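# Place bottles on ledges matching their cap colours

## Task

For every bottle, set it upright on the wall ledge whose label strip is the same colour as that bottle's cap, so that all of its base rests on that ledge.

## Robot and tools

Robot: two seven-joint arms, left_arm and right_arm, each ending in a two-finger gripper. Both face +x. left_arm sits on the +y side; these names do not match left and right in the camera images. Equal joint values on the two arms give mirror-image postures.

Frame: one scene frame for all positions. Its origin is on the plane z = 0, under the point midway between the two arm bases, which are 0.70 m above it. +z is up and +x is ahead. Positions are in metres. Orientations are quaternions written w first (qw, qx, qy, qz). The gripper's fingers point along its own +z axis and close along its own y axis. end_effector_position is the point between the closed finger pads, just under 1 cm behind the fingertips. As the fingers close, the tips move about 17 mm further out, mostly while the pads are still more than 70 mm apart. Reported poses can be a few centimetres off, more at long reach.

Row layout (used by every tool that moves the arms): one flat list of 16 numbers covering both arms. Numbers 1 to 8 are left_arm: x, y, z, qw, qx, qy, qz, opening. Numbers 9 to 16 are the same eight for right_arm. x, y, z and the quaternion are an absolute target pose for that gripper's end_effector_position and orientation in the scene frame. They are not offsets. Opening runs from -1 (closed) to +1 (fully open, 0.145 m). Going from open to closed takes at least about 0.5 s. Always fill both arms. For an arm that should stay put, repeat its whole pose from the last result taken before it stopped moving, along with the opening you want. To keep an orientation, send the same quaternion every time rather than copying a reported one that has drifted. A 0 in the opening slot is a real command (half open), so resend the current command to leave a gripper alone.

execute_actions(actions, cameras): actions is a list of actions. Each action is a table of up to 15 rows, and each row lasts one control step (1/30 s). If a table has fewer rows, its last row is held until 15 steps are done, so one action lasts 0.5 s. An action is refused for both arms if any target is more than 0.6 m from that gripper's current position along any of the gripper's own axes. If the first action fails this check against the latest reported state, or any action is malformed, the whole call is refused. An empty list just returns the state and images. cameras chooses which images come back: omitted, null or ["all"] gives all, [] gives none, and an unknown name invalidates the call.

move(target, speed, blend, opening_speed, blocking, cameras): drives each gripper in a straight line from its Hand target to the pose in target. target is either one 16-number row or a list of up to 15 rows, with no 0.6 m limit. speed is in m/s, from 0.002 to 1.1, default 0.25, and turning is capped at twice that in rad/s. Give one value, or one per target. blend is in metres: earlier waypoints are passed within that distance, while 0 stops at each one. opening_speed is how fast the commanded opening changes, per second on the -1 to 1 scale, 0.2 or more. Openings in the first target take effect at the start. Openings in later targets take effect on arrival, once everything is at rest. A move lasts at most 10 s and takes at least 0.5 s. It does not avoid objects or the other arm. Faster moves lag more, stray more, spike above speed (worst with a nearly straight arm) and hit harder. blocking=false returns after about 0.5 s while the move keeps running, and a new move replaces it. The result adds a "move:" line with the outcome, for example done, off_target, moving, held or fault, plus the limits that acted. done means at rest within 3 mm and 2 degrees. Neither done nor off_target says anything about contact. limits=paced means the pose was clipped; limits=held means steps were withheld.

wait(seconds 0 to 10): lets the scene run on the last commands. stop(): brakes a running move, and needs room to do so. zoom_image(camera cam_high or cam_low, region [x0,y0,x1,y1] in pixels, at most 504x504, origin top-left): gives a closer view of the latest image. read_manual(section): licence texts only. finished_scene(scene 1 or 2): ends the scene for good. The goal must still hold after the robot lets go. Scene 1 is practice.

Results list for each arm: end_effector_position, end_effector_quat_wxyz, Hand target (where the arm is actually being sent, which may fall short of your command), Tool commands, Joint positions (the last value is the gripper opening in metres), Joint velocities ("within noise" means still), Joint torques (in N m, including gravity, with offsets; numbers 3 and 4 wrap at ±28), and grip_measured (measured opening on the -1..1 scale). Lines may also include MOTOR HOT, OVER-TEMPERATURE FAULT and Time used. Each control step clips the commanded orientation to within 32 degrees of the measured one. Large turns can swing the elbow.

Gripping: command an opening clearly below grip_measured to hold something. The lower the command, the harder the squeeze, up to about 10 N per pad. Closing fast squeezes harder.

Cameras: cam_high and cam_low, each 896x504. Calibration is given, but each camera may be off by a few degrees and millimetres.

Avoid: knocking objects off the work area, dropping or releasing bottles while they are still moving, fast hard contacts, pushing into things, grippers colliding with each other or closing on the other arm's fingers, and holding heavy or stretched-out poses for long (motors overheat at 100 °C and the arm stops for 30 to 60 s). Loose objects may now and then get a brief push.

Each tool is called after ">>>" by a JSON object that holds its "method" and its "body".

## Session

>>> {"method": "execute_actions", "body": {"actions": []}}

Scene clock: 0.00 s.
left_arm: end_effector_position=(+0.3554, +0.1334, +0.3763) grip_measured=+1.00 end_effector_quat_wxyz=(-0.040, -0.585, +0.680, -0.440) | right_arm: end_effector_position=(+0.4020, -0.0846, +0.4120) grip_measured=+1.00 end_effector_quat_wxyz=(+0.172, +0.783, +0.024, +0.598)
Joint positions: left_arm=[0.476 0.652 -0.724 1.144 -0.177 -0.294 0.656 0.145] | right_arm=[0.249 -0.096 -0.415 1.14 -0.092 0.203 -0.635 0.145]
Joint velocities: within noise
Joint torques (N m): no reading
Motor temperatures (°C): left_arm=[23 20 24 22 21 24 21] | right_arm=[21 23 24 21 21 21 22]
Hand target: left_arm +0.3554, +0.1334, +0.3763; -0.040, -0.585, +0.680, -0.440 | right_arm +0.4020, -0.0846, +0.4120; +0.172, +0.783, +0.024, +0.598
Tool commands: left_gripper/opening=+1.0 right_gripper/opening=+1.0

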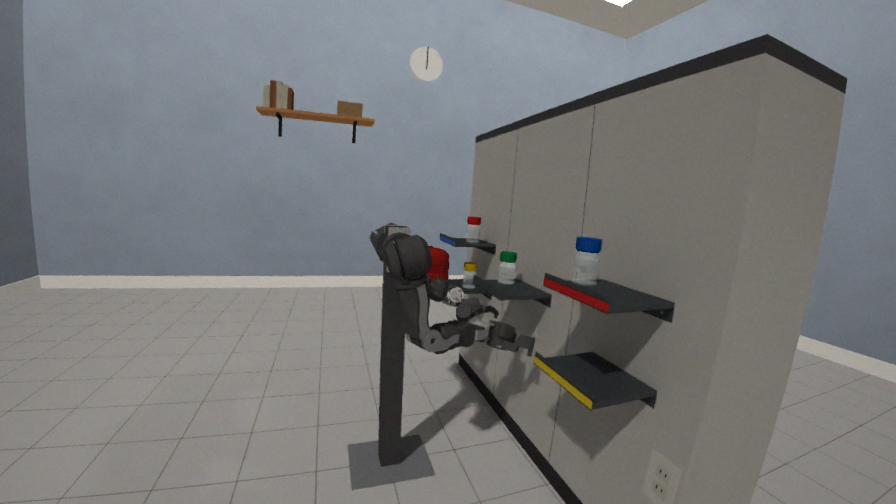

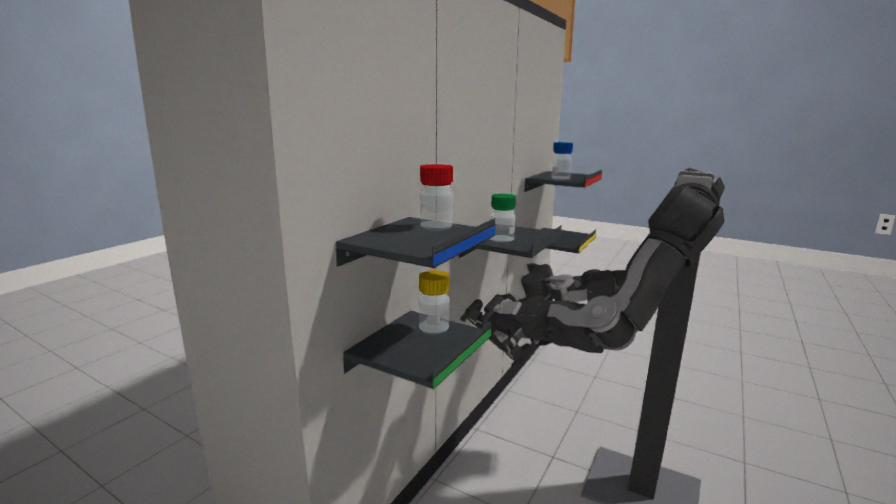

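>>> {"method": "zoom_image", "body": {"camera": "cam_high", "region": [420, 190, 700, 420]}}

>>> {"method": "zoom_image", "body": {"camera": "cam_low", "region": [320, 130, 620, 390]}}

Scaled by 1.800 from the camera's 896x504 image, which has a finer 1280x720 frame.

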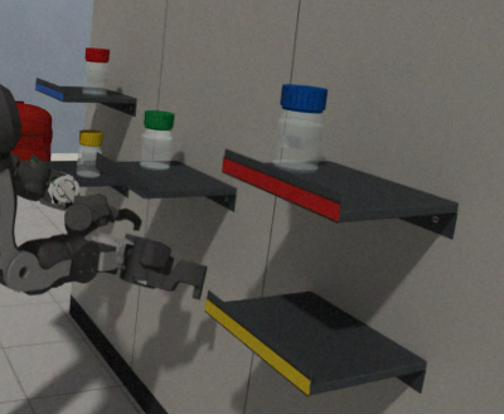

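Scaled by 1.680 from the camera's 896x504 image, which has a finer 1280x720 frame.

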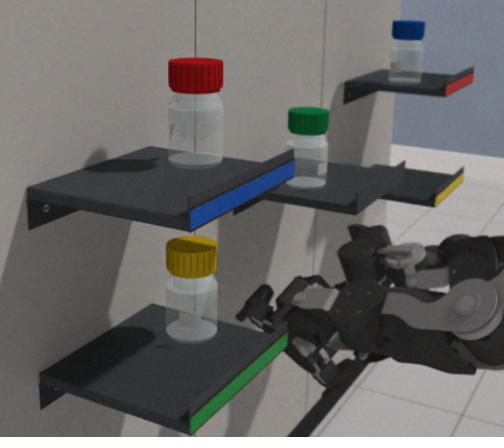

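>>> {"method": "zoom_image", "body": {"camera": "cam_high", "region": [430, 200, 570, 300]}}

>>> {"method": "zoom_image", "body": {"camera": "cam_low", "region": [450, 140, 610, 260]}}

>>> {"method": "zoom_image", "body": {"camera": "cam_high", "region": [520, 220, 690, 420]}}

>>> {"method": "zoom_image", "body": {"camera": "cam_low", "region": [330, 150, 510, 390]}}

Scaled by 3.600 from the camera's 896x504 image, which has a finer 1280x720 frame.

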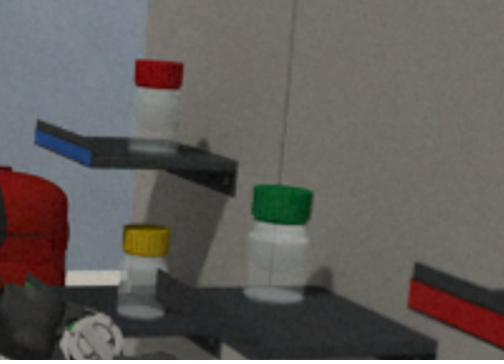

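Scaled by 3.150 from the camera's 896x504 image, which has a finer 1280x720 frame.

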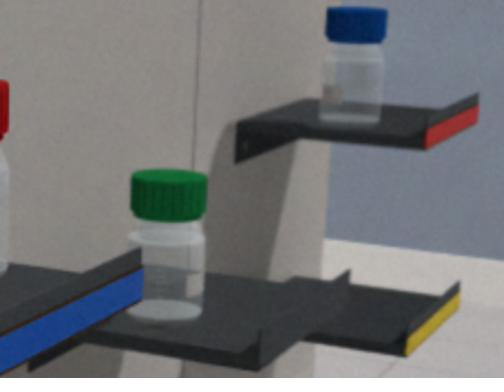

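Scaled by 2.520 from the camera's 896x504 image, which has a finer 1280x720 frame.

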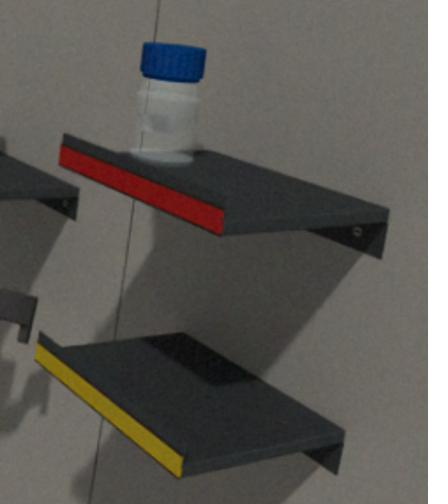

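Scaled by 2.100 from the camera's 896x504 image, which has a finer 1280x720 frame.

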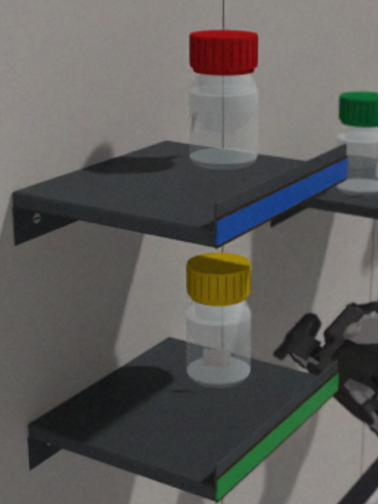

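>>> {"method": "move", "body": {"target": [[0.24,0.16,0.45,0,-0.7071,0,-0.7071,0.4,0.24,-0.25,0.5,0,0.7071,0,0.7071,0.4],[0.22,0.03,0.63,0,-0.7071,0,-0.7071,0.4,0.22,-0.35,0.72,0,0.7071,0,0.7071,0.4]], "speed": 0.25}}

Scene clock: 161.13 s.
left_arm: end_effector_position=(+0.2248, +0.0519, +0.6104) grip_measured=+0.40 end_effector_quat_wxyz=(+0.000, +0.686, -0.012, +0.728) | right_arm: end_effector_position=(+0.2199, -0.3495, +0.7175) grip_measured=+0.40 end_effector_quat_wxyz=(+0.003, +0.705, -0.002, +0.709)
Joint positions: left_arm=[-0.613 -0.133 -0.717 2.436 -0.559 0.341 -0.324 0.105] | right_arm=[-1.228 0.802 1.57 2.169 1.51 0.332 0.174 0.105]
Joint velocities: within noise
Joint torques (N m): left_arm=[-0.91 -2.49 -3.37 3.52 -0.11 -0.6 -0.01] | right_arm=[-0.33 2.6 2.7 0.51 0.2 -0.31 0.17]
Motor temperatures (°C): left_arm=[27 21 25 23 22 24 21] | right_arm=[23 23 23 23 21 20 21]
Hand target: left_arm +0.2241, +0.0495, +0.6095; +0.003, +0.688, -0.012, +0.726 | right_arm +0.2203, -0.3483, +0.7163; +0.000, +0.707, +0.000, +0.707
Off the commanded pose: left_arm 0.030 m, 4 deg | right_arm 0.003 m, 1 deg.
joint read past its limit (left arm) — joint 4 (elbow), upper limit, where the elbow is as bent as it goes.
joint read past its limit (right arm) — joint 3 (upper arm roll), upper limit.
joint sent to its limit (right arm) — joint 3 (upper arm roll), upper limit.
move: held (left_arm; a check stopped the path); path passed 1 of 2 targets; limits=held
pose unreachable (left arm): on one or more control steps of this call, first in action 0 (counted from 0), this arm could not follow its commanded pose, so it was not sent that pose on those steps. It may still have moved: this result reports where it is.
cause: moving toward the commanded pose would bring two parts of the arm too close to each other (its base and another part of the arm, with joints 1 (shoulder pitch) to 6 (wrist pitch) between them).

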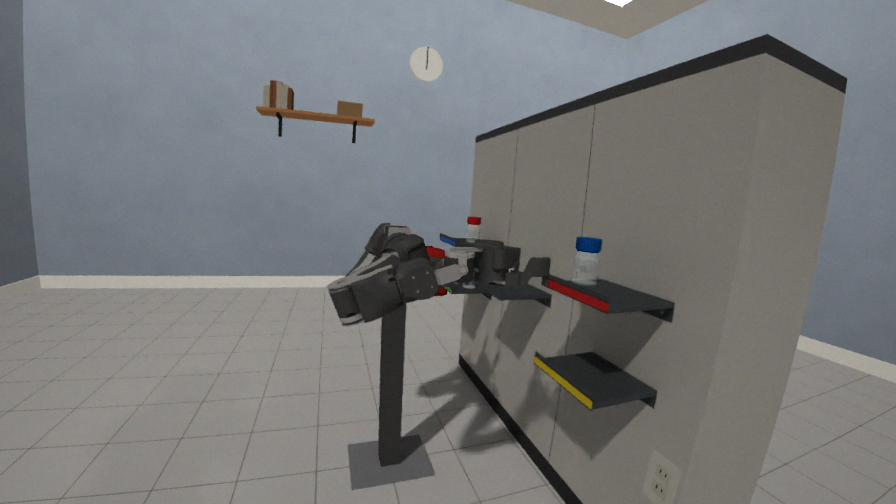

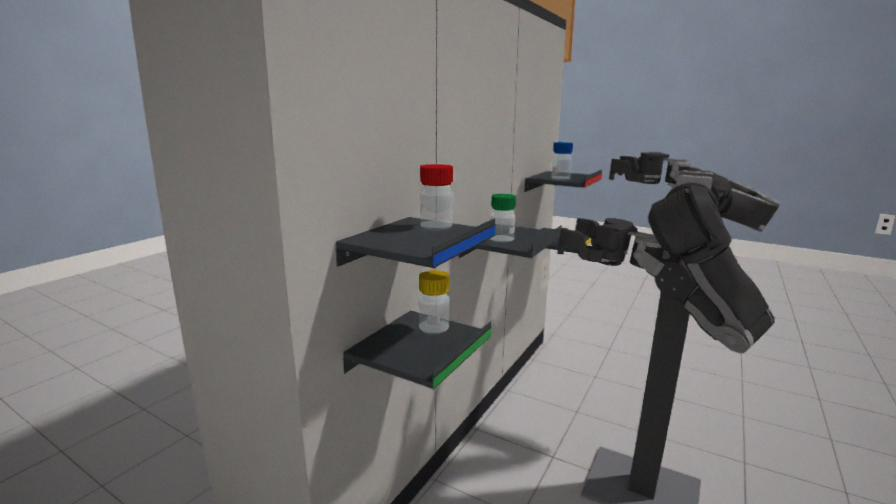

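>>> {"method": "zoom_image", "body": {"camera": "cam_high", "region": [430, 200, 630, 320]}}

>>> {"method": "zoom_image", "body": {"camera": "cam_low", "region": [480, 130, 680, 270]}}

Scaled by 2.520 from the camera's 896x504 image, which has a finer 1280x720 frame.

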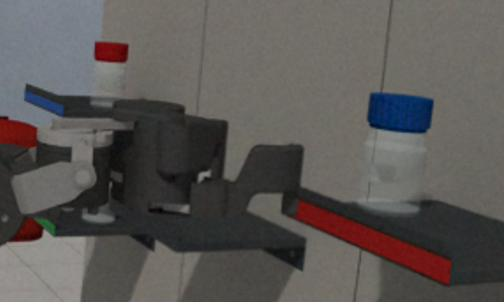

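Scaled by 2.520 from the camera's 896x504 image, which has a finer 1280x720 frame.

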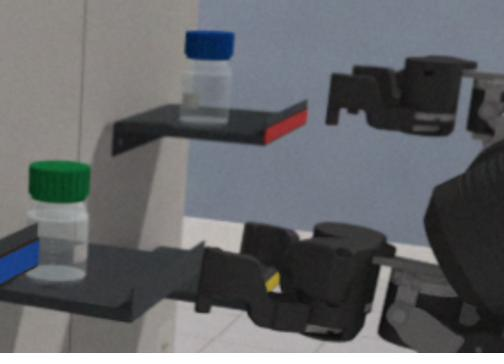

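>>> {"method": "move", "body": {"target": [[0.255,0.08,0.60,0,-0.7071,0,-0.7071,0.3,0.25,-0.345,0.73,0,0.7071,0,0.7071,0.2],[0.265,0.046,0.645,0,-0.7071,0,-0.7071,0.2,0.25,-0.345,0.73,0,0.7071,0,0.7071,0.2]], "speed": 0.2}}

>>> {"method": "zoom_image", "body": {"camera": "cam_low", "region": [460, 130, 660, 270]}}

>>> {"method": "zoom_image", "body": {"camera": "cam_high", "region": [430, 200, 630, 320]}}

Scene clock: 232.73 s.
left_arm: end_effector_position=(+0.2647, +0.0465, +0.6460) grip_measured=+0.20 end_effector_quat_wxyz=(+0.005, +0.693, +0.003, +0.721) | right_arm: end_effector_position=(+0.2499, -0.3444, +0.7313) grip_measured=+0.20 end_effector_quat_wxyz=(+0.000, +0.705, +0.003, +0.709)
Joint positions: left_arm=[-0.129 -0.165 -0.737 2.401 -0.322 0.78 -0.485 0.09] | right_arm=[-1.197 0.978 1.57 2.121 1.551 0.368 0.05 0.09]
Joint velocities: within noise
Joint torques (N m): left_arm=[2.52 -2.15 -1.39 2.96 0.01 -0.5 -0.05] | right_arm=[0.44 2.36 2.89 0.54 0.22 -0.34 -0.15]
Motor temperatures (°C): left_arm=[24 21 26 23 21 25 21] | right_arm=[21 23 24 21 20 20 21]
Hand target: left_arm +0.2650, +0.0460, +0.6447; +0.003, +0.694, +0.002, +0.719 | right_arm +0.2500, -0.3449, +0.7300; +0.000, +0.707, +0.000, +0.707
Off the commanded pose: left_arm 0.001 m, 2 deg | right_arm 0.001 m, 0 deg.
joint read past its limit (left arm) — joint 2 (shoulder roll), lower limit.
joint read past its limit (right arm) — joint 3 (upper arm roll), upper limit.
joint sent to its limit (left arm) — joint 2 (shoulder roll), lower limit; joint 6 (wrist pitch), upper limit. The joint targets still meet the commanded pose.
joint sent to its limit (right arm) — joint 3 (upper arm roll), upper limit. The joint targets still meet the commanded pose.
move: done

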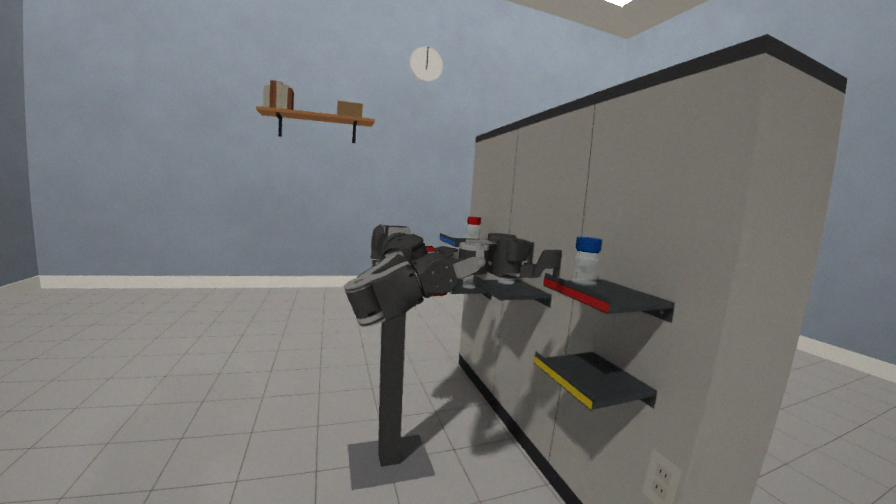

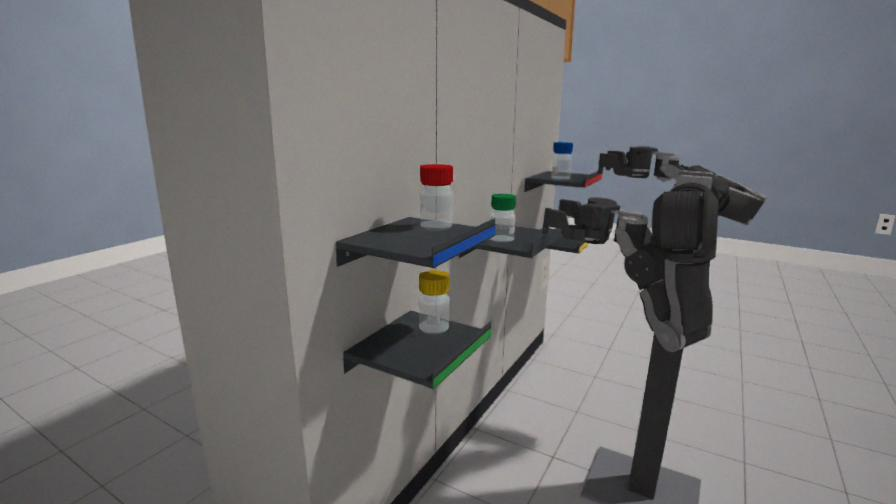

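Scaled by 2.520 from the camera's 896x504 image, which has a finer 1280x720 frame.

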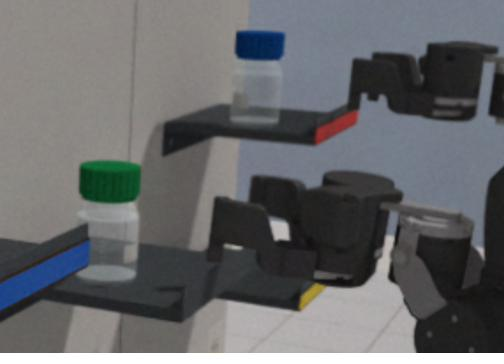

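Scaled by 2.520 from the camera's 896x504 image, which has a finer 1280x720 frame.

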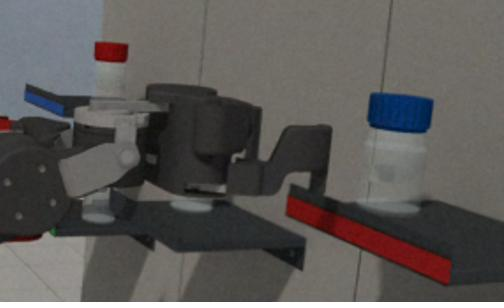

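>>> {"method": "move", "body": {"target": [0.383,0.046,0.637,0,-0.7071,0,-0.7071,0.2,0.374,-0.343,0.736,0,0.7071,0,0.7071,0.2], "speed": 0.1}}

>>> {"method": "zoom_image", "body": {"camera": "cam_low", "region": [460, 130, 660, 270]}}

>>> {"method": "zoom_image", "body": {"camera": "cam_high", "region": [430, 200, 630, 320]}}

Scene clock: 272.20 s.
left_arm: end_effector_position=(+0.3827, +0.0468, +0.6380) grip_measured=+0.20 end_effector_quat_wxyz=(-0.001, +0.707, +0.002, +0.708) | right_arm: end_effector_position=(+0.3741, -0.3431, +0.7357) grip_measured=+0.20 end_effector_quat_wxyz=(+0.011, +0.705, +0.014, +0.709)
Joint positions: left_arm=[0.356 -0.165 -0.428 1.914 0.008 0.731 -0.467 0.09] | right_arm=[-0.841 1.572 1.02 1.708 1.559 0.174 -0.129 0.09]
Joint velocities: within noise
Joint torques (N m): left_arm=[6.53 -1.75 -0.69 3.71 0.02 -0.67 0.19] | right_arm=[3.36 4.42 4.67 0.35 0.09 -0.57 0.07]
Motor temperatures (°C): left_arm=[24 21 24 23 21 24 21] | right_arm=[21 23 24 20 20 20 21]
Hand target: left_arm +0.3830, +0.0460, +0.6371; +0.000, +0.707, +0.000, +0.707 | right_arm +0.3738, -0.3432, +0.7360; +0.010, +0.703, +0.014, +0.711
Off the commanded pose: left_arm 0.001 m, 0 deg | right_arm 0.000 m, 2 deg.
joint read past its limit (left arm) — joint 2 (shoulder roll), lower limit.
joint sent to its limit (right arm) — joint 5 (forearm roll), upper limit. The joint targets still meet the commanded pose.
move: done

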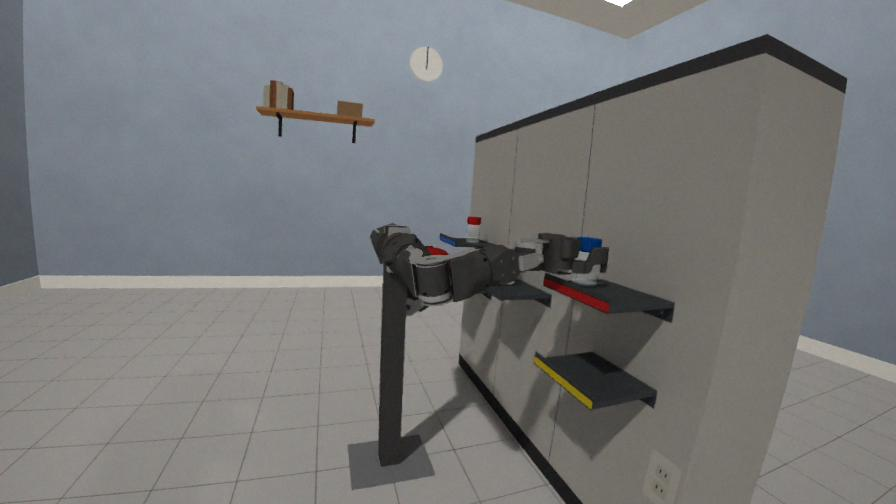

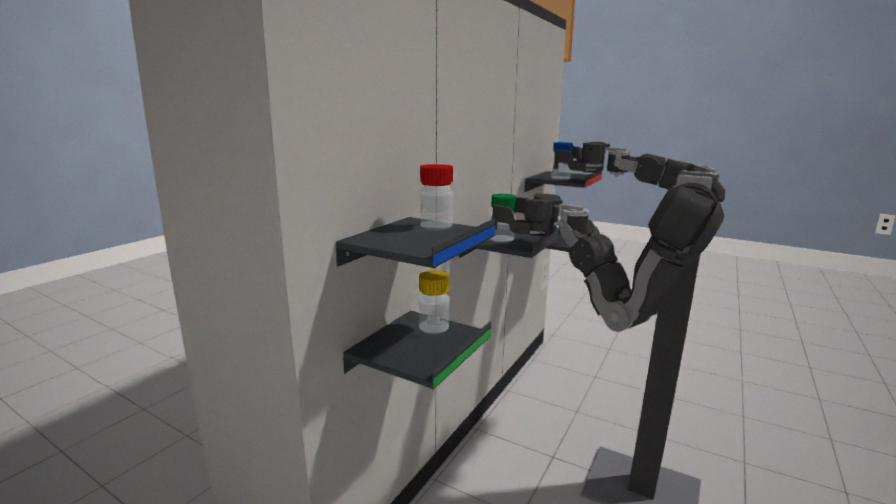

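Scaled by 2.520 from the camera's 896x504 image, which has a finer 1280x720 frame.

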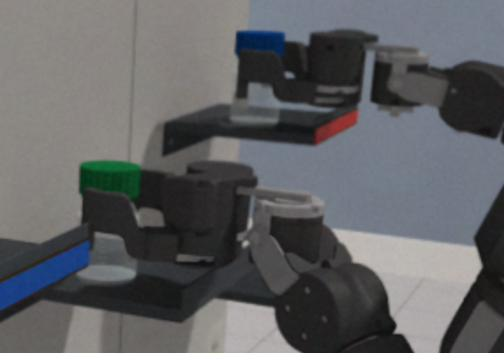

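Scaled by 2.520 from the camera's 896x504 image, which has a finer 1280x720 frame.

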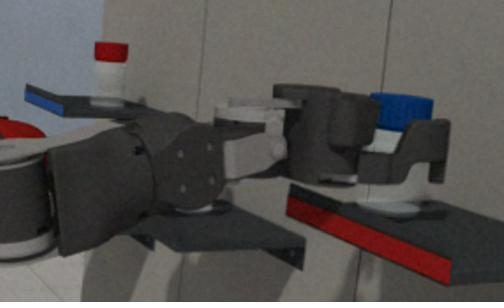

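>>> {"method": "move", "body": {"target": [[0.383,0.046,0.637,0,-0.7071,0,-0.7071,-0.6,0.374,-0.343,0.736,0,0.7071,0,0.7071,-0.6],[0.383,0.046,0.69,0,-0.7071,0,-0.7071,-0.6,0.374,-0.343,0.786,0,0.7071,0,0.7071,-0.6]], "speed": 0.12, "opening_speed": 1.5}}

Scene clock: 280.67 s.
left_arm: end_effector_position=(+0.3838, +0.0451, +0.6871) grip_measured=-0.24 end_effector_quat_wxyz=(+0.003, +0.711, +0.000, +0.704) | right_arm: end_effector_position=(+0.3747, -0.3439, +0.7808) grip_measured=-0.24 end_effector_quat_wxyz=(+0.016, +0.709, +0.026, +0.705)
Joint positions: left_arm=[0.748 0.127 -0.681 1.946 0.797 0.782 -1.088 0.058] | right_arm=[-1.177 1.633 1.559 1.635 1.559 0.392 -0.099 0.057]
Joint velocities: within noise
Joint torques (N m): left_arm=[9.22 -0.57 0.88 4 -0.33 -0.32 -0.04] | right_arm=[4.44 3.23 5.85 -0.06 0.08 -0.58 0.11]
Motor temperatures (°C): left_arm=[25 21 24 23 21 25 21] | right_arm=[22 23 24 20 20 20 21]
Hand target: left_arm +0.3829, +0.0459, +0.6900; +0.000, +0.707, +0.000, +0.707 | right_arm +0.3739, -0.3432, +0.7860; +0.015, +0.703, +0.026, +0.711
Off the commanded pose: left_arm 0.003 m, 1 deg | right_arm 0.005 m, 3 deg.
joint sent to its limit (left arm) — joint 6 (wrist pitch), upper limit. The joint targets still meet the commanded pose.
joint sent to its limit (right arm) — joint 3 (upper arm roll), upper limit; joint 5 (forearm roll), upper limit. The joint targets are off in orientation, not in position.
move: off_target (right_arm)

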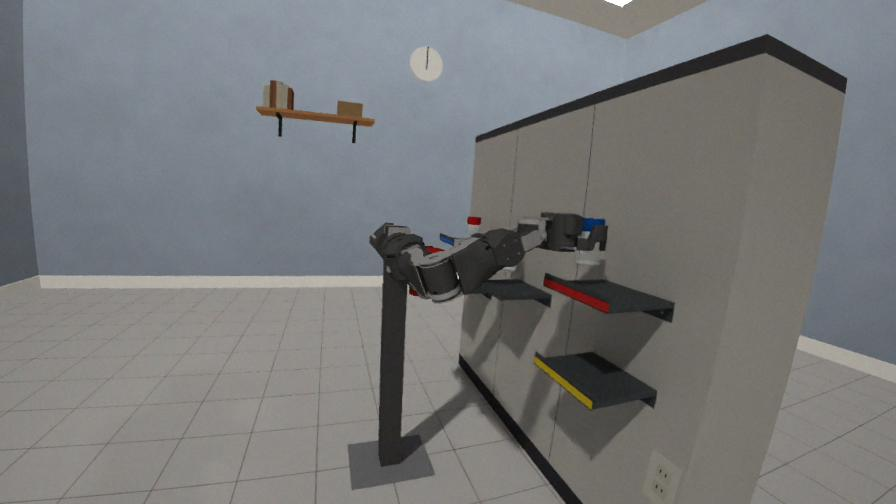

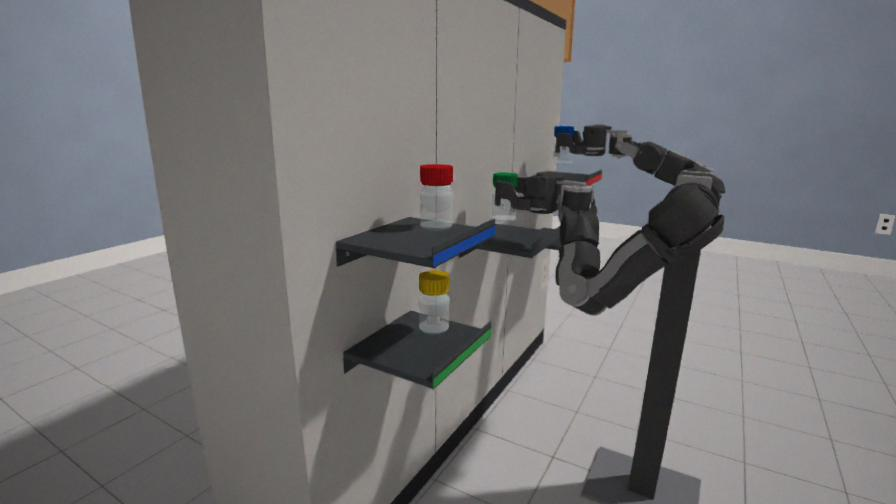

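>>> {"method": "move", "body": {"target": [[0.275,0.07,0.69,0,-0.7071,0,-0.7071,-0.6,0.275,-0.34,0.79,0,0.7071,0,0.7071,-0.6],[0.27,0.25,0.63,0,-0.7071,0,-0.7071,-0.6,0.275,-0.3,0.76,0,0.7071,0,0.7071,-0.6],[0.265,0.452,0.577,0,-0.7071,0,-0.7071,-0.6,0.275,-0.2,0.72,0,0.7071,0,0.7071,-0.6]], "speed": 0.2, "blend": 0.04}}

Scene clock: 321.33 s.
left_arm: end_effector_position=(+0.2653, +0.4520, +0.5765) grip_measured=-0.24 end_effector_quat_wxyz=(-0.112, +0.727, -0.036, +0.677) | right_arm: end_effector_position=(+0.2761, -0.2010, +0.7195) grip_measured=-0.24 end_effector_quat_wxyz=(-0.084, +0.715, +0.091, +0.688)
Joint positions: left_arm=[0.741 1.82 -1.563 1.508 1.585 -0.76 0.12 0.058] | right_arm=[-0.053 1.009 0.584 2.441 1.559 0.785 -0.436 0.057]
Joint velocities: within noise
Joint torques (N m): left_arm=[3.2 6.4 1.72 -0.88 0.28 -0.8 0.11] | right_arm=[2.04 5.31 2.96 0.62 -0.02 -0.36 0.16]
Motor temperatures (°C): left_arm=[28 21 24 23 22 24 21] | right_arm=[22 23 26 20 20 21 21]
Hand target: left_arm +0.2651, +0.4518, +0.5771; -0.111, +0.725, -0.036, +0.678 | right_arm +0.2757, -0.2004, +0.7201; -0.084, +0.715, +0.093, +0.688
Off the commanded pose: left_arm 0.001 m, 14 deg | right_arm 0.002 m, 14 deg.
joint sent to its limit (left arm) — joint 3 (upper arm roll), lower limit; joint 5 (forearm roll), upper limit. The joint targets are off in orientation, not in position.
joint sent to its limit (right arm) — joint 4 (elbow), upper limit, where the elbow is as bent as it goes; joint 5 (forearm roll), upper limit; joint 6 (wrist pitch), upper limit. The joint targets are off in orientation, not in position.
move: off_target (left_arm, right_arm)

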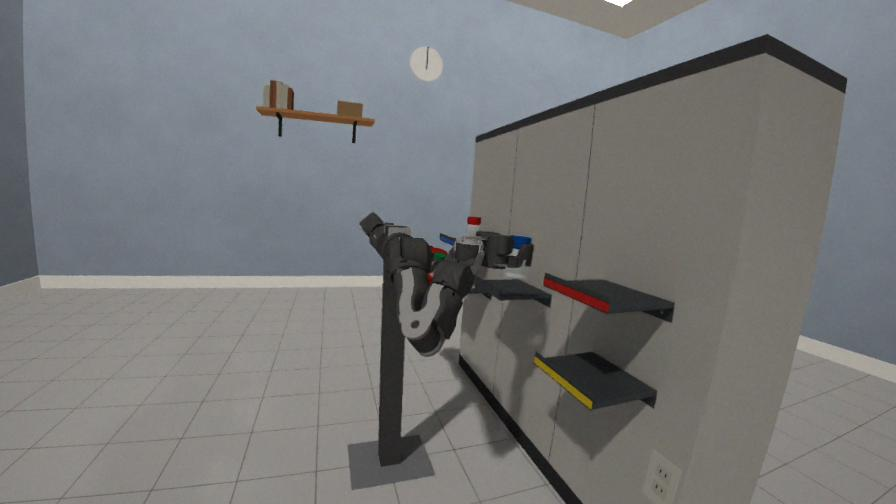

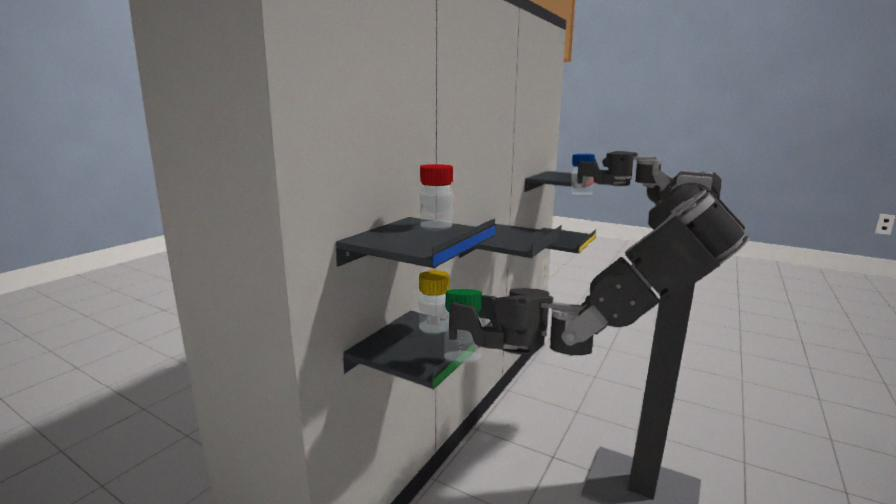

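>>> {"method": "move", "body": {"target": [[0.375,0.452,0.58,-0.0923,0.701,0.0923,0.701,-0.6,0.275,-0.2,0.72,-0.084,0.715,0.093,0.688,-0.6],[0.375,0.452,0.55,-0.0923,0.701,0.0923,0.701,-0.6,0.275,-0.2,0.72,-0.084,0.715,0.093,0.688,-0.6]], "speed": 0.12}}

>>> {"method": "zoom_image", "body": {"camera": "cam_low", "region": [330, 230, 570, 390]}}

Scene clock: 342.30 s.
left_arm: end_effector_position=(+0.3748, +0.4539, +0.5524) grip_measured=-0.24 end_effector_quat_wxyz=(-0.095, +0.700, +0.094, +0.702) | right_arm: end_effector_position=(+0.2759, -0.2002, +0.7186) grip_measured=-0.24 end_effector_quat_wxyz=(-0.086, +0.716, +0.093, +0.686)
Joint positions: left_arm=[0.679 1.33 -1.162 1.146 1.585 -0.505 -0.039 0.058] | right_arm=[-0.059 1.009 0.587 2.441 1.559 0.785 -0.429 0.057]
Joint velocities: within noise
Joint torques (N m): left_arm=[5.08 5.66 2.45 0.08 0.13 -0.74 0.22] | right_arm=[2.04 5.13 3.7 0.61 -0.06 -0.35 0.16]
Motor temperatures (°C): left_arm=[25 23 24 22 22 25 21] | right_arm=[22 24 25 20 20 21 21]
Hand target: left_arm +0.3750, +0.4520, +0.5500; -0.092, +0.701, +0.092, +0.701 | right_arm +0.2752, -0.2001, +0.7200; -0.086, +0.715, +0.095, +0.687
Off the commanded pose: left_arm 0.003 m, 0 deg | right_arm 0.002 m, 0 deg.
joint sent to its limit (right arm) — joint 4 (elbow), upper limit, where the elbow is as bent as it goes; joint 5 (forearm roll), upper limit; joint 6 (wrist pitch), upper limit. The joint targets still meet the commanded pose.
move: done

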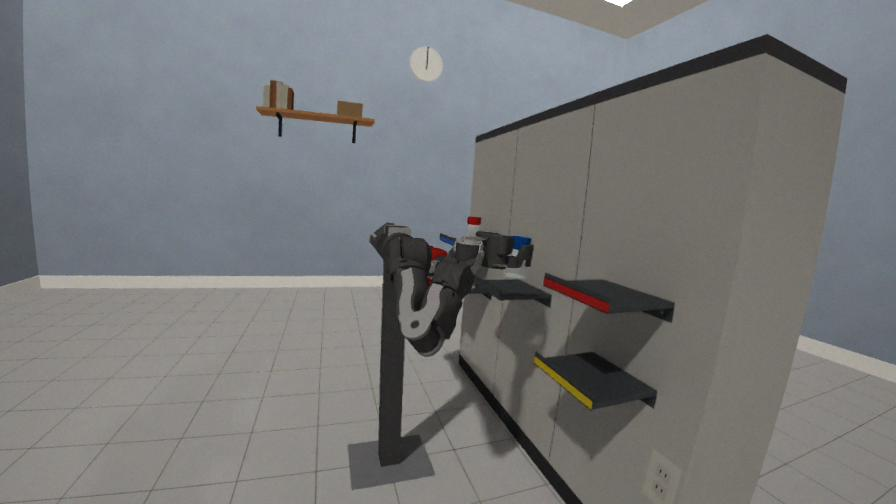

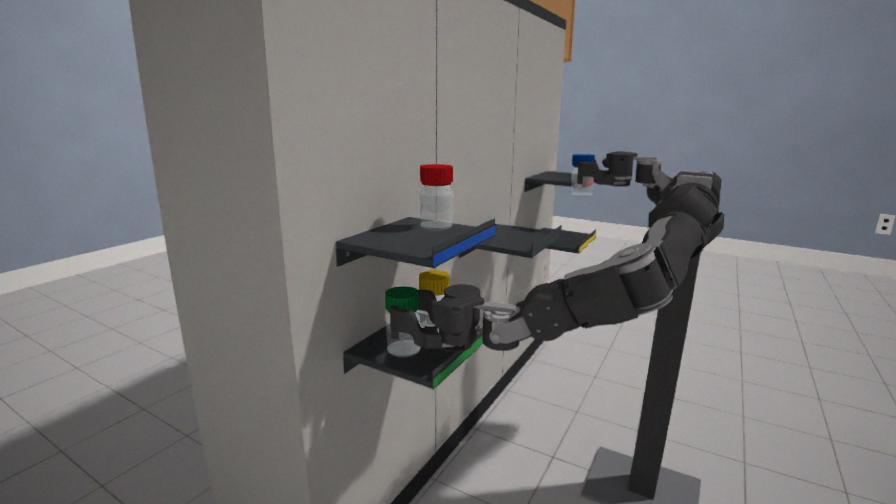

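Scaled by 2.100 from the camera's 896x504 image, which has a finer 1280x720 frame.

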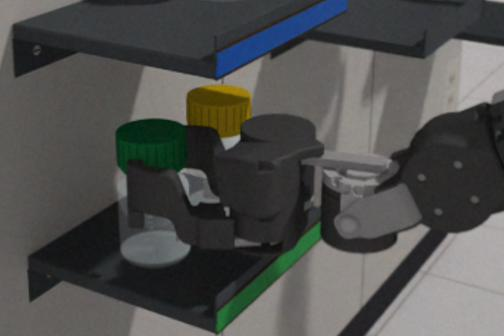

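>>> {"method": "move", "body": {"target": [0.375,0.452,0.536,-0.0923,0.701,0.0923,0.701,-0.6,0.275,-0.2,0.72,-0.084,0.715,0.093,0.688,-0.6], "speed": 0.03}}

>>> {"method": "zoom_image", "body": {"camera": "cam_low", "region": [330, 230, 570, 390]}}

Scene clock: 348.93 s.
left_arm: end_effector_position=(+0.3750, +0.4557, +0.5508) grip_measured=-0.24 end_effector_quat_wxyz=(-0.098, +0.682, +0.093, +0.719) | right_arm: end_effector_position=(+0.2759, -0.2002, +0.7186) grip_measured=-0.24 end_effector_quat_wxyz=(-0.086, +0.716, +0.093, +0.686)
Joint positions: left_arm=[0.662 1.299 -1.161 1.101 1.585 -0.574 -0.021 0.058] | right_arm=[-0.059 1.009 0.587 2.441 1.559 0.785 -0.429 0.057]
Joint velocities: within noise
Joint torques (N m): left_arm=[3.02 4.21 1.55 -0.16 0.15 0.37 0.18] | right_arm=[1.94 5.31 3.73 0.55 -0.04 -0.37 0.19]
Motor temperatures (°C): left_arm=[25 23 24 22 21 25 21] | right_arm=[22 24 25 20 20 20 21]
Hand target: left_arm +0.3745, +0.4518, +0.5362; -0.092, +0.701, +0.092, +0.701 | right_arm +0.2752, -0.2001, +0.7200; -0.086, +0.715, +0.095, +0.687
Off the commanded pose: left_arm 0.015 m, 3 deg | right_arm 0.002 m, 0 deg.
joint sent to its limit (left arm) — joint 5 (forearm roll), upper limit. The joint targets still meet the commanded pose.
joint sent to its limit (right arm) — joint 4 (elbow), upper limit, where the elbow is as bent as it goes; joint 5 (forearm roll), upper limit; joint 6 (wrist pitch), upper limit. The joint targets still meet the commanded pose.
move: off_target (left_arm)

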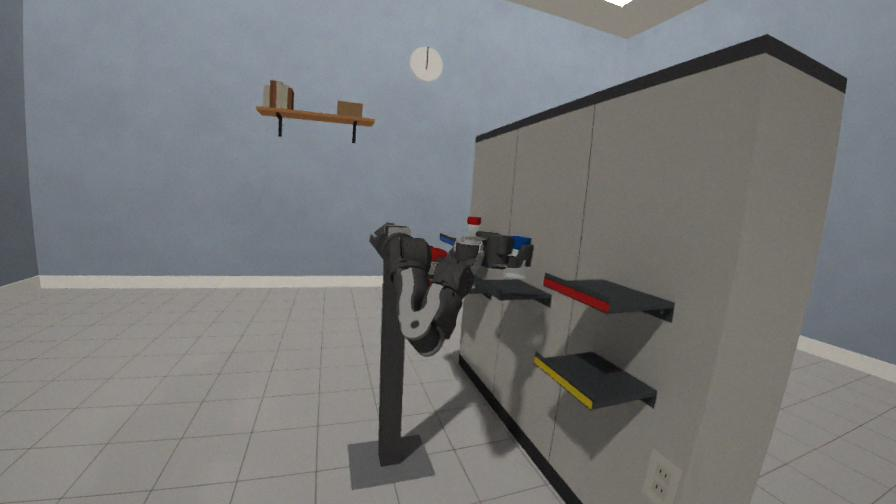

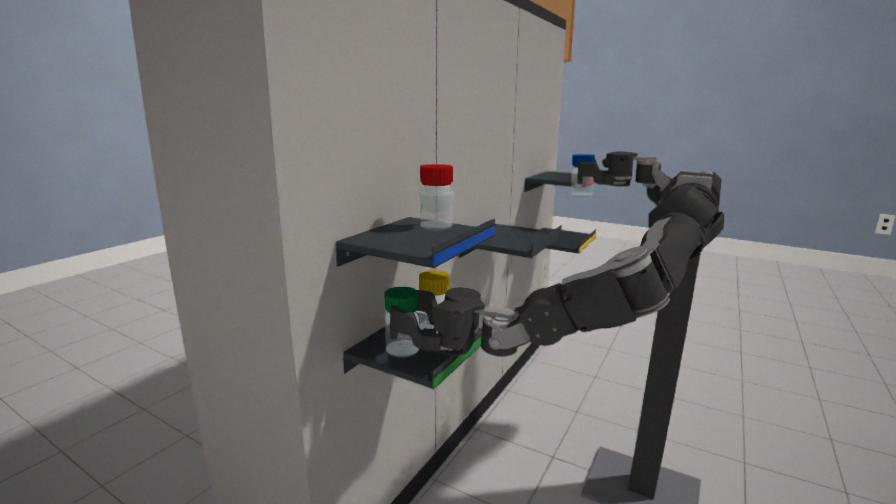

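Scaled by 2.100 from the camera's 896x504 image, which has a finer 1280x720 frame.

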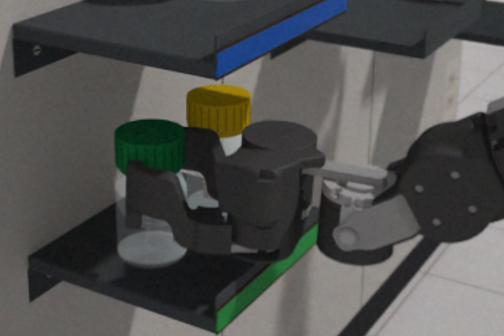

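>>> {"method": "move", "body": {"target": [[0.375,0.454,0.549,-0.0923,0.701,0.0923,0.701,-0.6,0.275,-0.2,0.72,-0.084,0.715,0.093,0.688,-0.6],[0.375,0.454,0.549,-0.0923,0.701,0.0923,0.701,-0.08,0.275,-0.2,0.72,-0.084,0.715,0.093,0.688,-0.6],[0.275,0.427,0.555,-0.0923,0.701,0.0923,0.701,-0.08,0.275,-0.2,0.72,-0.084,0.715,0.093,0.688,-0.6]], "speed": 0.1}}

Scene clock: 360.10 s.
left_arm: end_effector_position=(+0.2751, +0.4281, +0.5570) grip_measured=-0.08 end_effector_quat_wxyz=(-0.115, +0.717, +0.089, +0.682) | right_arm: end_effector_position=(+0.2759, -0.2002, +0.7186) grip_measured=-0.24 end_effector_quat_wxyz=(-0.086, +0.716, +0.093, +0.686)
Joint positions: left_arm=[0.723 1.744 -1.563 1.692 1.584 -0.786 -0.245 0.07] | right_arm=[-0.059 1.009 0.587 2.441 1.559 0.785 -0.429 0.057]
Joint velocities: within noise
Joint torques (N m): left_arm=[2.65 5.05 1.74 -0.06 0.11 -0.69 0.21] | right_arm=[2.12 5.37 3.67 0.54 -0.04 -0.37 0.17]
Motor temperatures (°C): left_arm=[25 23 24 22 21 25 21] | right_arm=[21 24 25 20 20 20 21]
Hand target: left_arm +0.2753, +0.4268, +0.5551; -0.111, +0.719, +0.089, +0.681 | right_arm +0.2752, -0.2001, +0.7200; -0.086, +0.715, +0.095, +0.687
Off the commanded pose: left_arm 0.002 m, 4 deg | right_arm 0.002 m, 0 deg.
joint sent to its limit (left arm) — joint 3 (upper arm roll), lower limit; joint 5 (forearm roll), upper limit; joint 6 (wrist pitch), lower limit. The joint targets are off in orientation, not in position.
joint sent to its limit (right arm) — joint 4 (elbow), upper limit, where the elbow is as bent as it goes; joint 5 (forearm roll), upper limit; joint 6 (wrist pitch), upper limit. The joint targets still meet the commanded pose.
move: off_target (left_arm)

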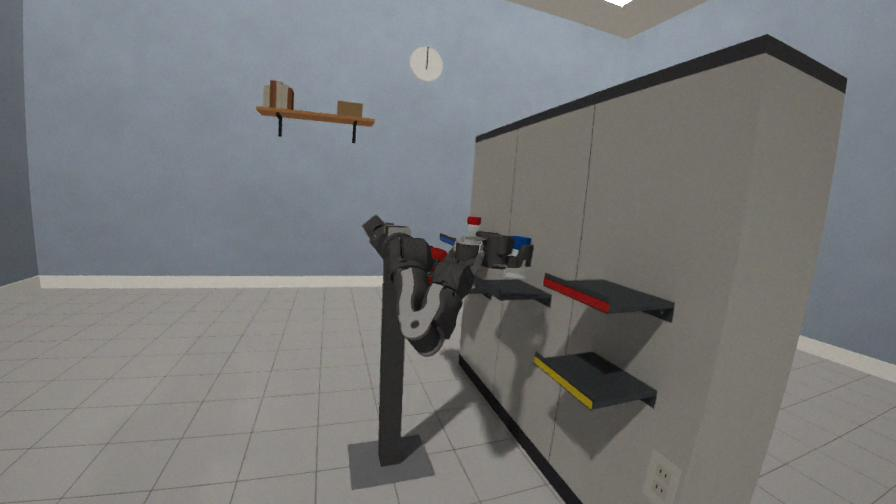

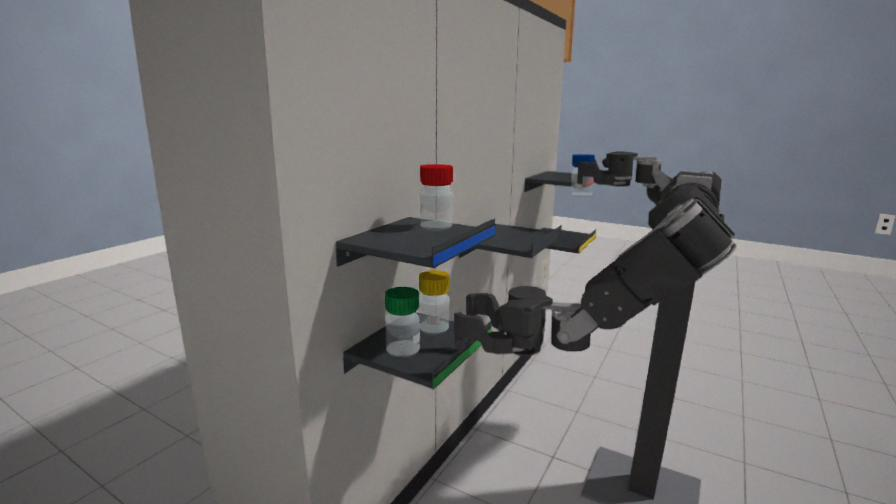

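>>> {"method": "move", "body": {"target": [[0.275,0.427,0.555,-0.0923,0.701,0.0923,0.701,-0.08,0.275,-0.03,0.69,-0.0616,0.7044,0.0616,0.7044,-0.6],[0.275,0.427,0.555,-0.0923,0.701,0.0923,0.701,-0.08,0.38,0.0,0.68,-0.0616,0.7044,0.0616,0.7044,-0.6],[0.275,0.427,0.555,-0.0923,0.701,0.0923,0.701,-0.08,0.38,0.0,0.65,-0.0616,0.7044,0.0616,0.7044,-0.6]], "speed": 0.15}}

>>> {"method": "zoom_image", "body": {"camera": "cam_low", "region": [430, 130, 650, 290]}}

>>> {"method": "zoom_image", "body": {"camera": "cam_high", "region": [430, 200, 630, 320]}}

Scene clock: 378.50 s.
left_arm: end_effector_position=(+0.2751, +0.4281, +0.5570) grip_measured=-0.08 end_effector_quat_wxyz=(-0.115, +0.717, +0.089, +0.682) | right_arm: end_effector_position=(+0.3803, -0.0011, +0.6467) grip_measured=-0.24 end_effector_quat_wxyz=(-0.059, +0.710, +0.061, +0.699)
Joint positions: left_arm=[0.723 1.744 -1.563 1.692 1.584 -0.786 -0.245 0.07] | right_arm=[0.886 0.302 -1.052 1.882 0.999 0.415 -1.117 0.057]
Joint velocities: within noise
Joint torques (N m): left_arm=[2.68 5.08 1.76 -0.08 0.11 -0.69 0.21] | right_arm=[6.76 -0.99 2.91 2.52 -0.68 -0.43 0.19]
Motor temperatures (°C): left_arm=[24 23 24 22 21 25 21] | right_arm=[22 24 25 20 20 20 21]
Hand target: left_arm +0.2753, +0.4268, +0.5551; -0.111, +0.719, +0.089, +0.681 | right_arm +0.3800, +0.0000, +0.6501; -0.062, +0.704, +0.062, +0.704
Off the commanded pose: left_arm 0.002 m, 4 deg | right_arm 0.004 m, 1 deg.
joint sent to its limit (left arm) — joint 3 (upper arm roll), lower limit; joint 5 (forearm roll), upper limit; joint 6 (wrist pitch), lower limit. The joint targets are off in orientation, not in position.
move: off_target (left_arm, right_arm)

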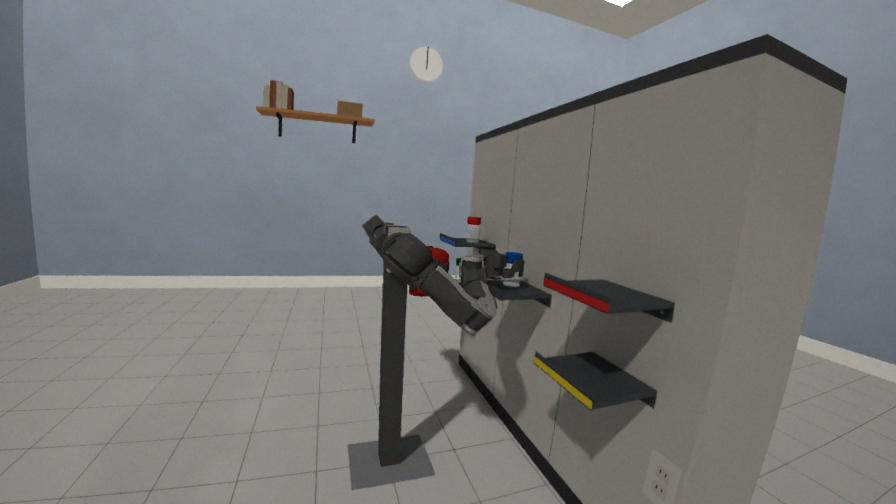

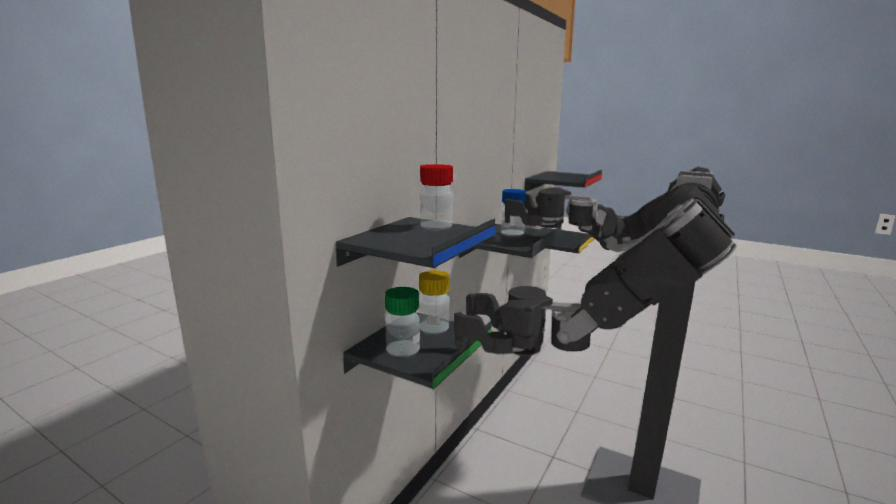

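Scaled by 2.291 from the camera's 896x504 image, which has a finer 1280x720 frame.

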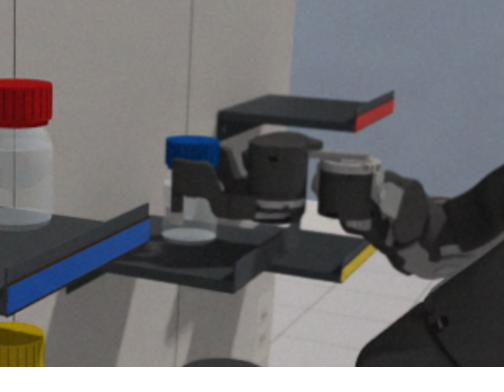

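Scaled by 2.520 from the camera's 896x504 image, which has a finer 1280x720 frame.

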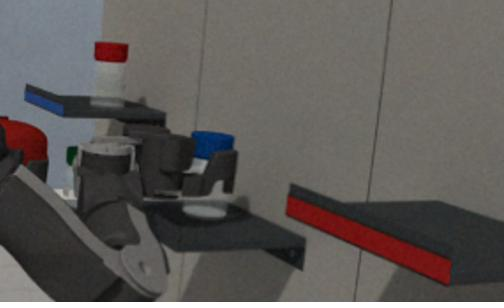

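>>> {"method": "move", "body": {"target": [0.275,0.427,0.555,-0.0923,0.701,0.0923,0.701,-0.08,0.38,0.0,0.631,-0.0616,0.7044,0.0616,0.7044,-0.6], "speed": 0.04, "cameras": []}}

Scene clock: 386.93 s.
left_arm: end_effector_position=(+0.2751, +0.4281, +0.5570) grip_measured=-0.08 end_effector_quat_wxyz=(-0.115, +0.717, +0.089, +0.682) | right_arm: end_effector_position=(+0.3794, -0.0005, +0.6403) grip_measured=-0.24 end_effector_quat_wxyz=(-0.062, +0.691, +0.058, +0.718)
Joint positions: left_arm=[0.723 1.744 -1.563 1.692 1.584 -0.786 -0.245 0.07] | right_arm=[0.842 0.307 -1.071 1.867 0.901 0.347 -1.076 0.057]
Joint velocities: within noise
Joint torques (N m): left_arm=[2.68 5.05 1.76 -0.08 0.11 -0.69 0.21] | right_arm=[3.73 -0.51 2.96 1.33 0.29 0.14 0.08]
Motor temperatures (°C): left_arm=[24 23 24 22 21 25 21] | right_arm=[23 24 24 20 20 20 21]
Hand target: left_arm +0.2753, +0.4268, +0.5551; -0.111, +0.719, +0.089, +0.681 | right_arm +0.3798, +0.0000, +0.6311; -0.062, +0.704, +0.062, +0.705
Off the commanded pose: left_arm 0.002 m, 4 deg | right_arm 0.009 m, 2 deg.
joint sent to its limit (left arm) — joint 3 (upper arm roll), lower limit; joint 5 (forearm roll), upper limit; joint 6 (wrist pitch), lower limit. The joint targets are off in orientation, not in position.
move: off_target (left_arm, right_arm)
No camera images: "cameras" was empty.


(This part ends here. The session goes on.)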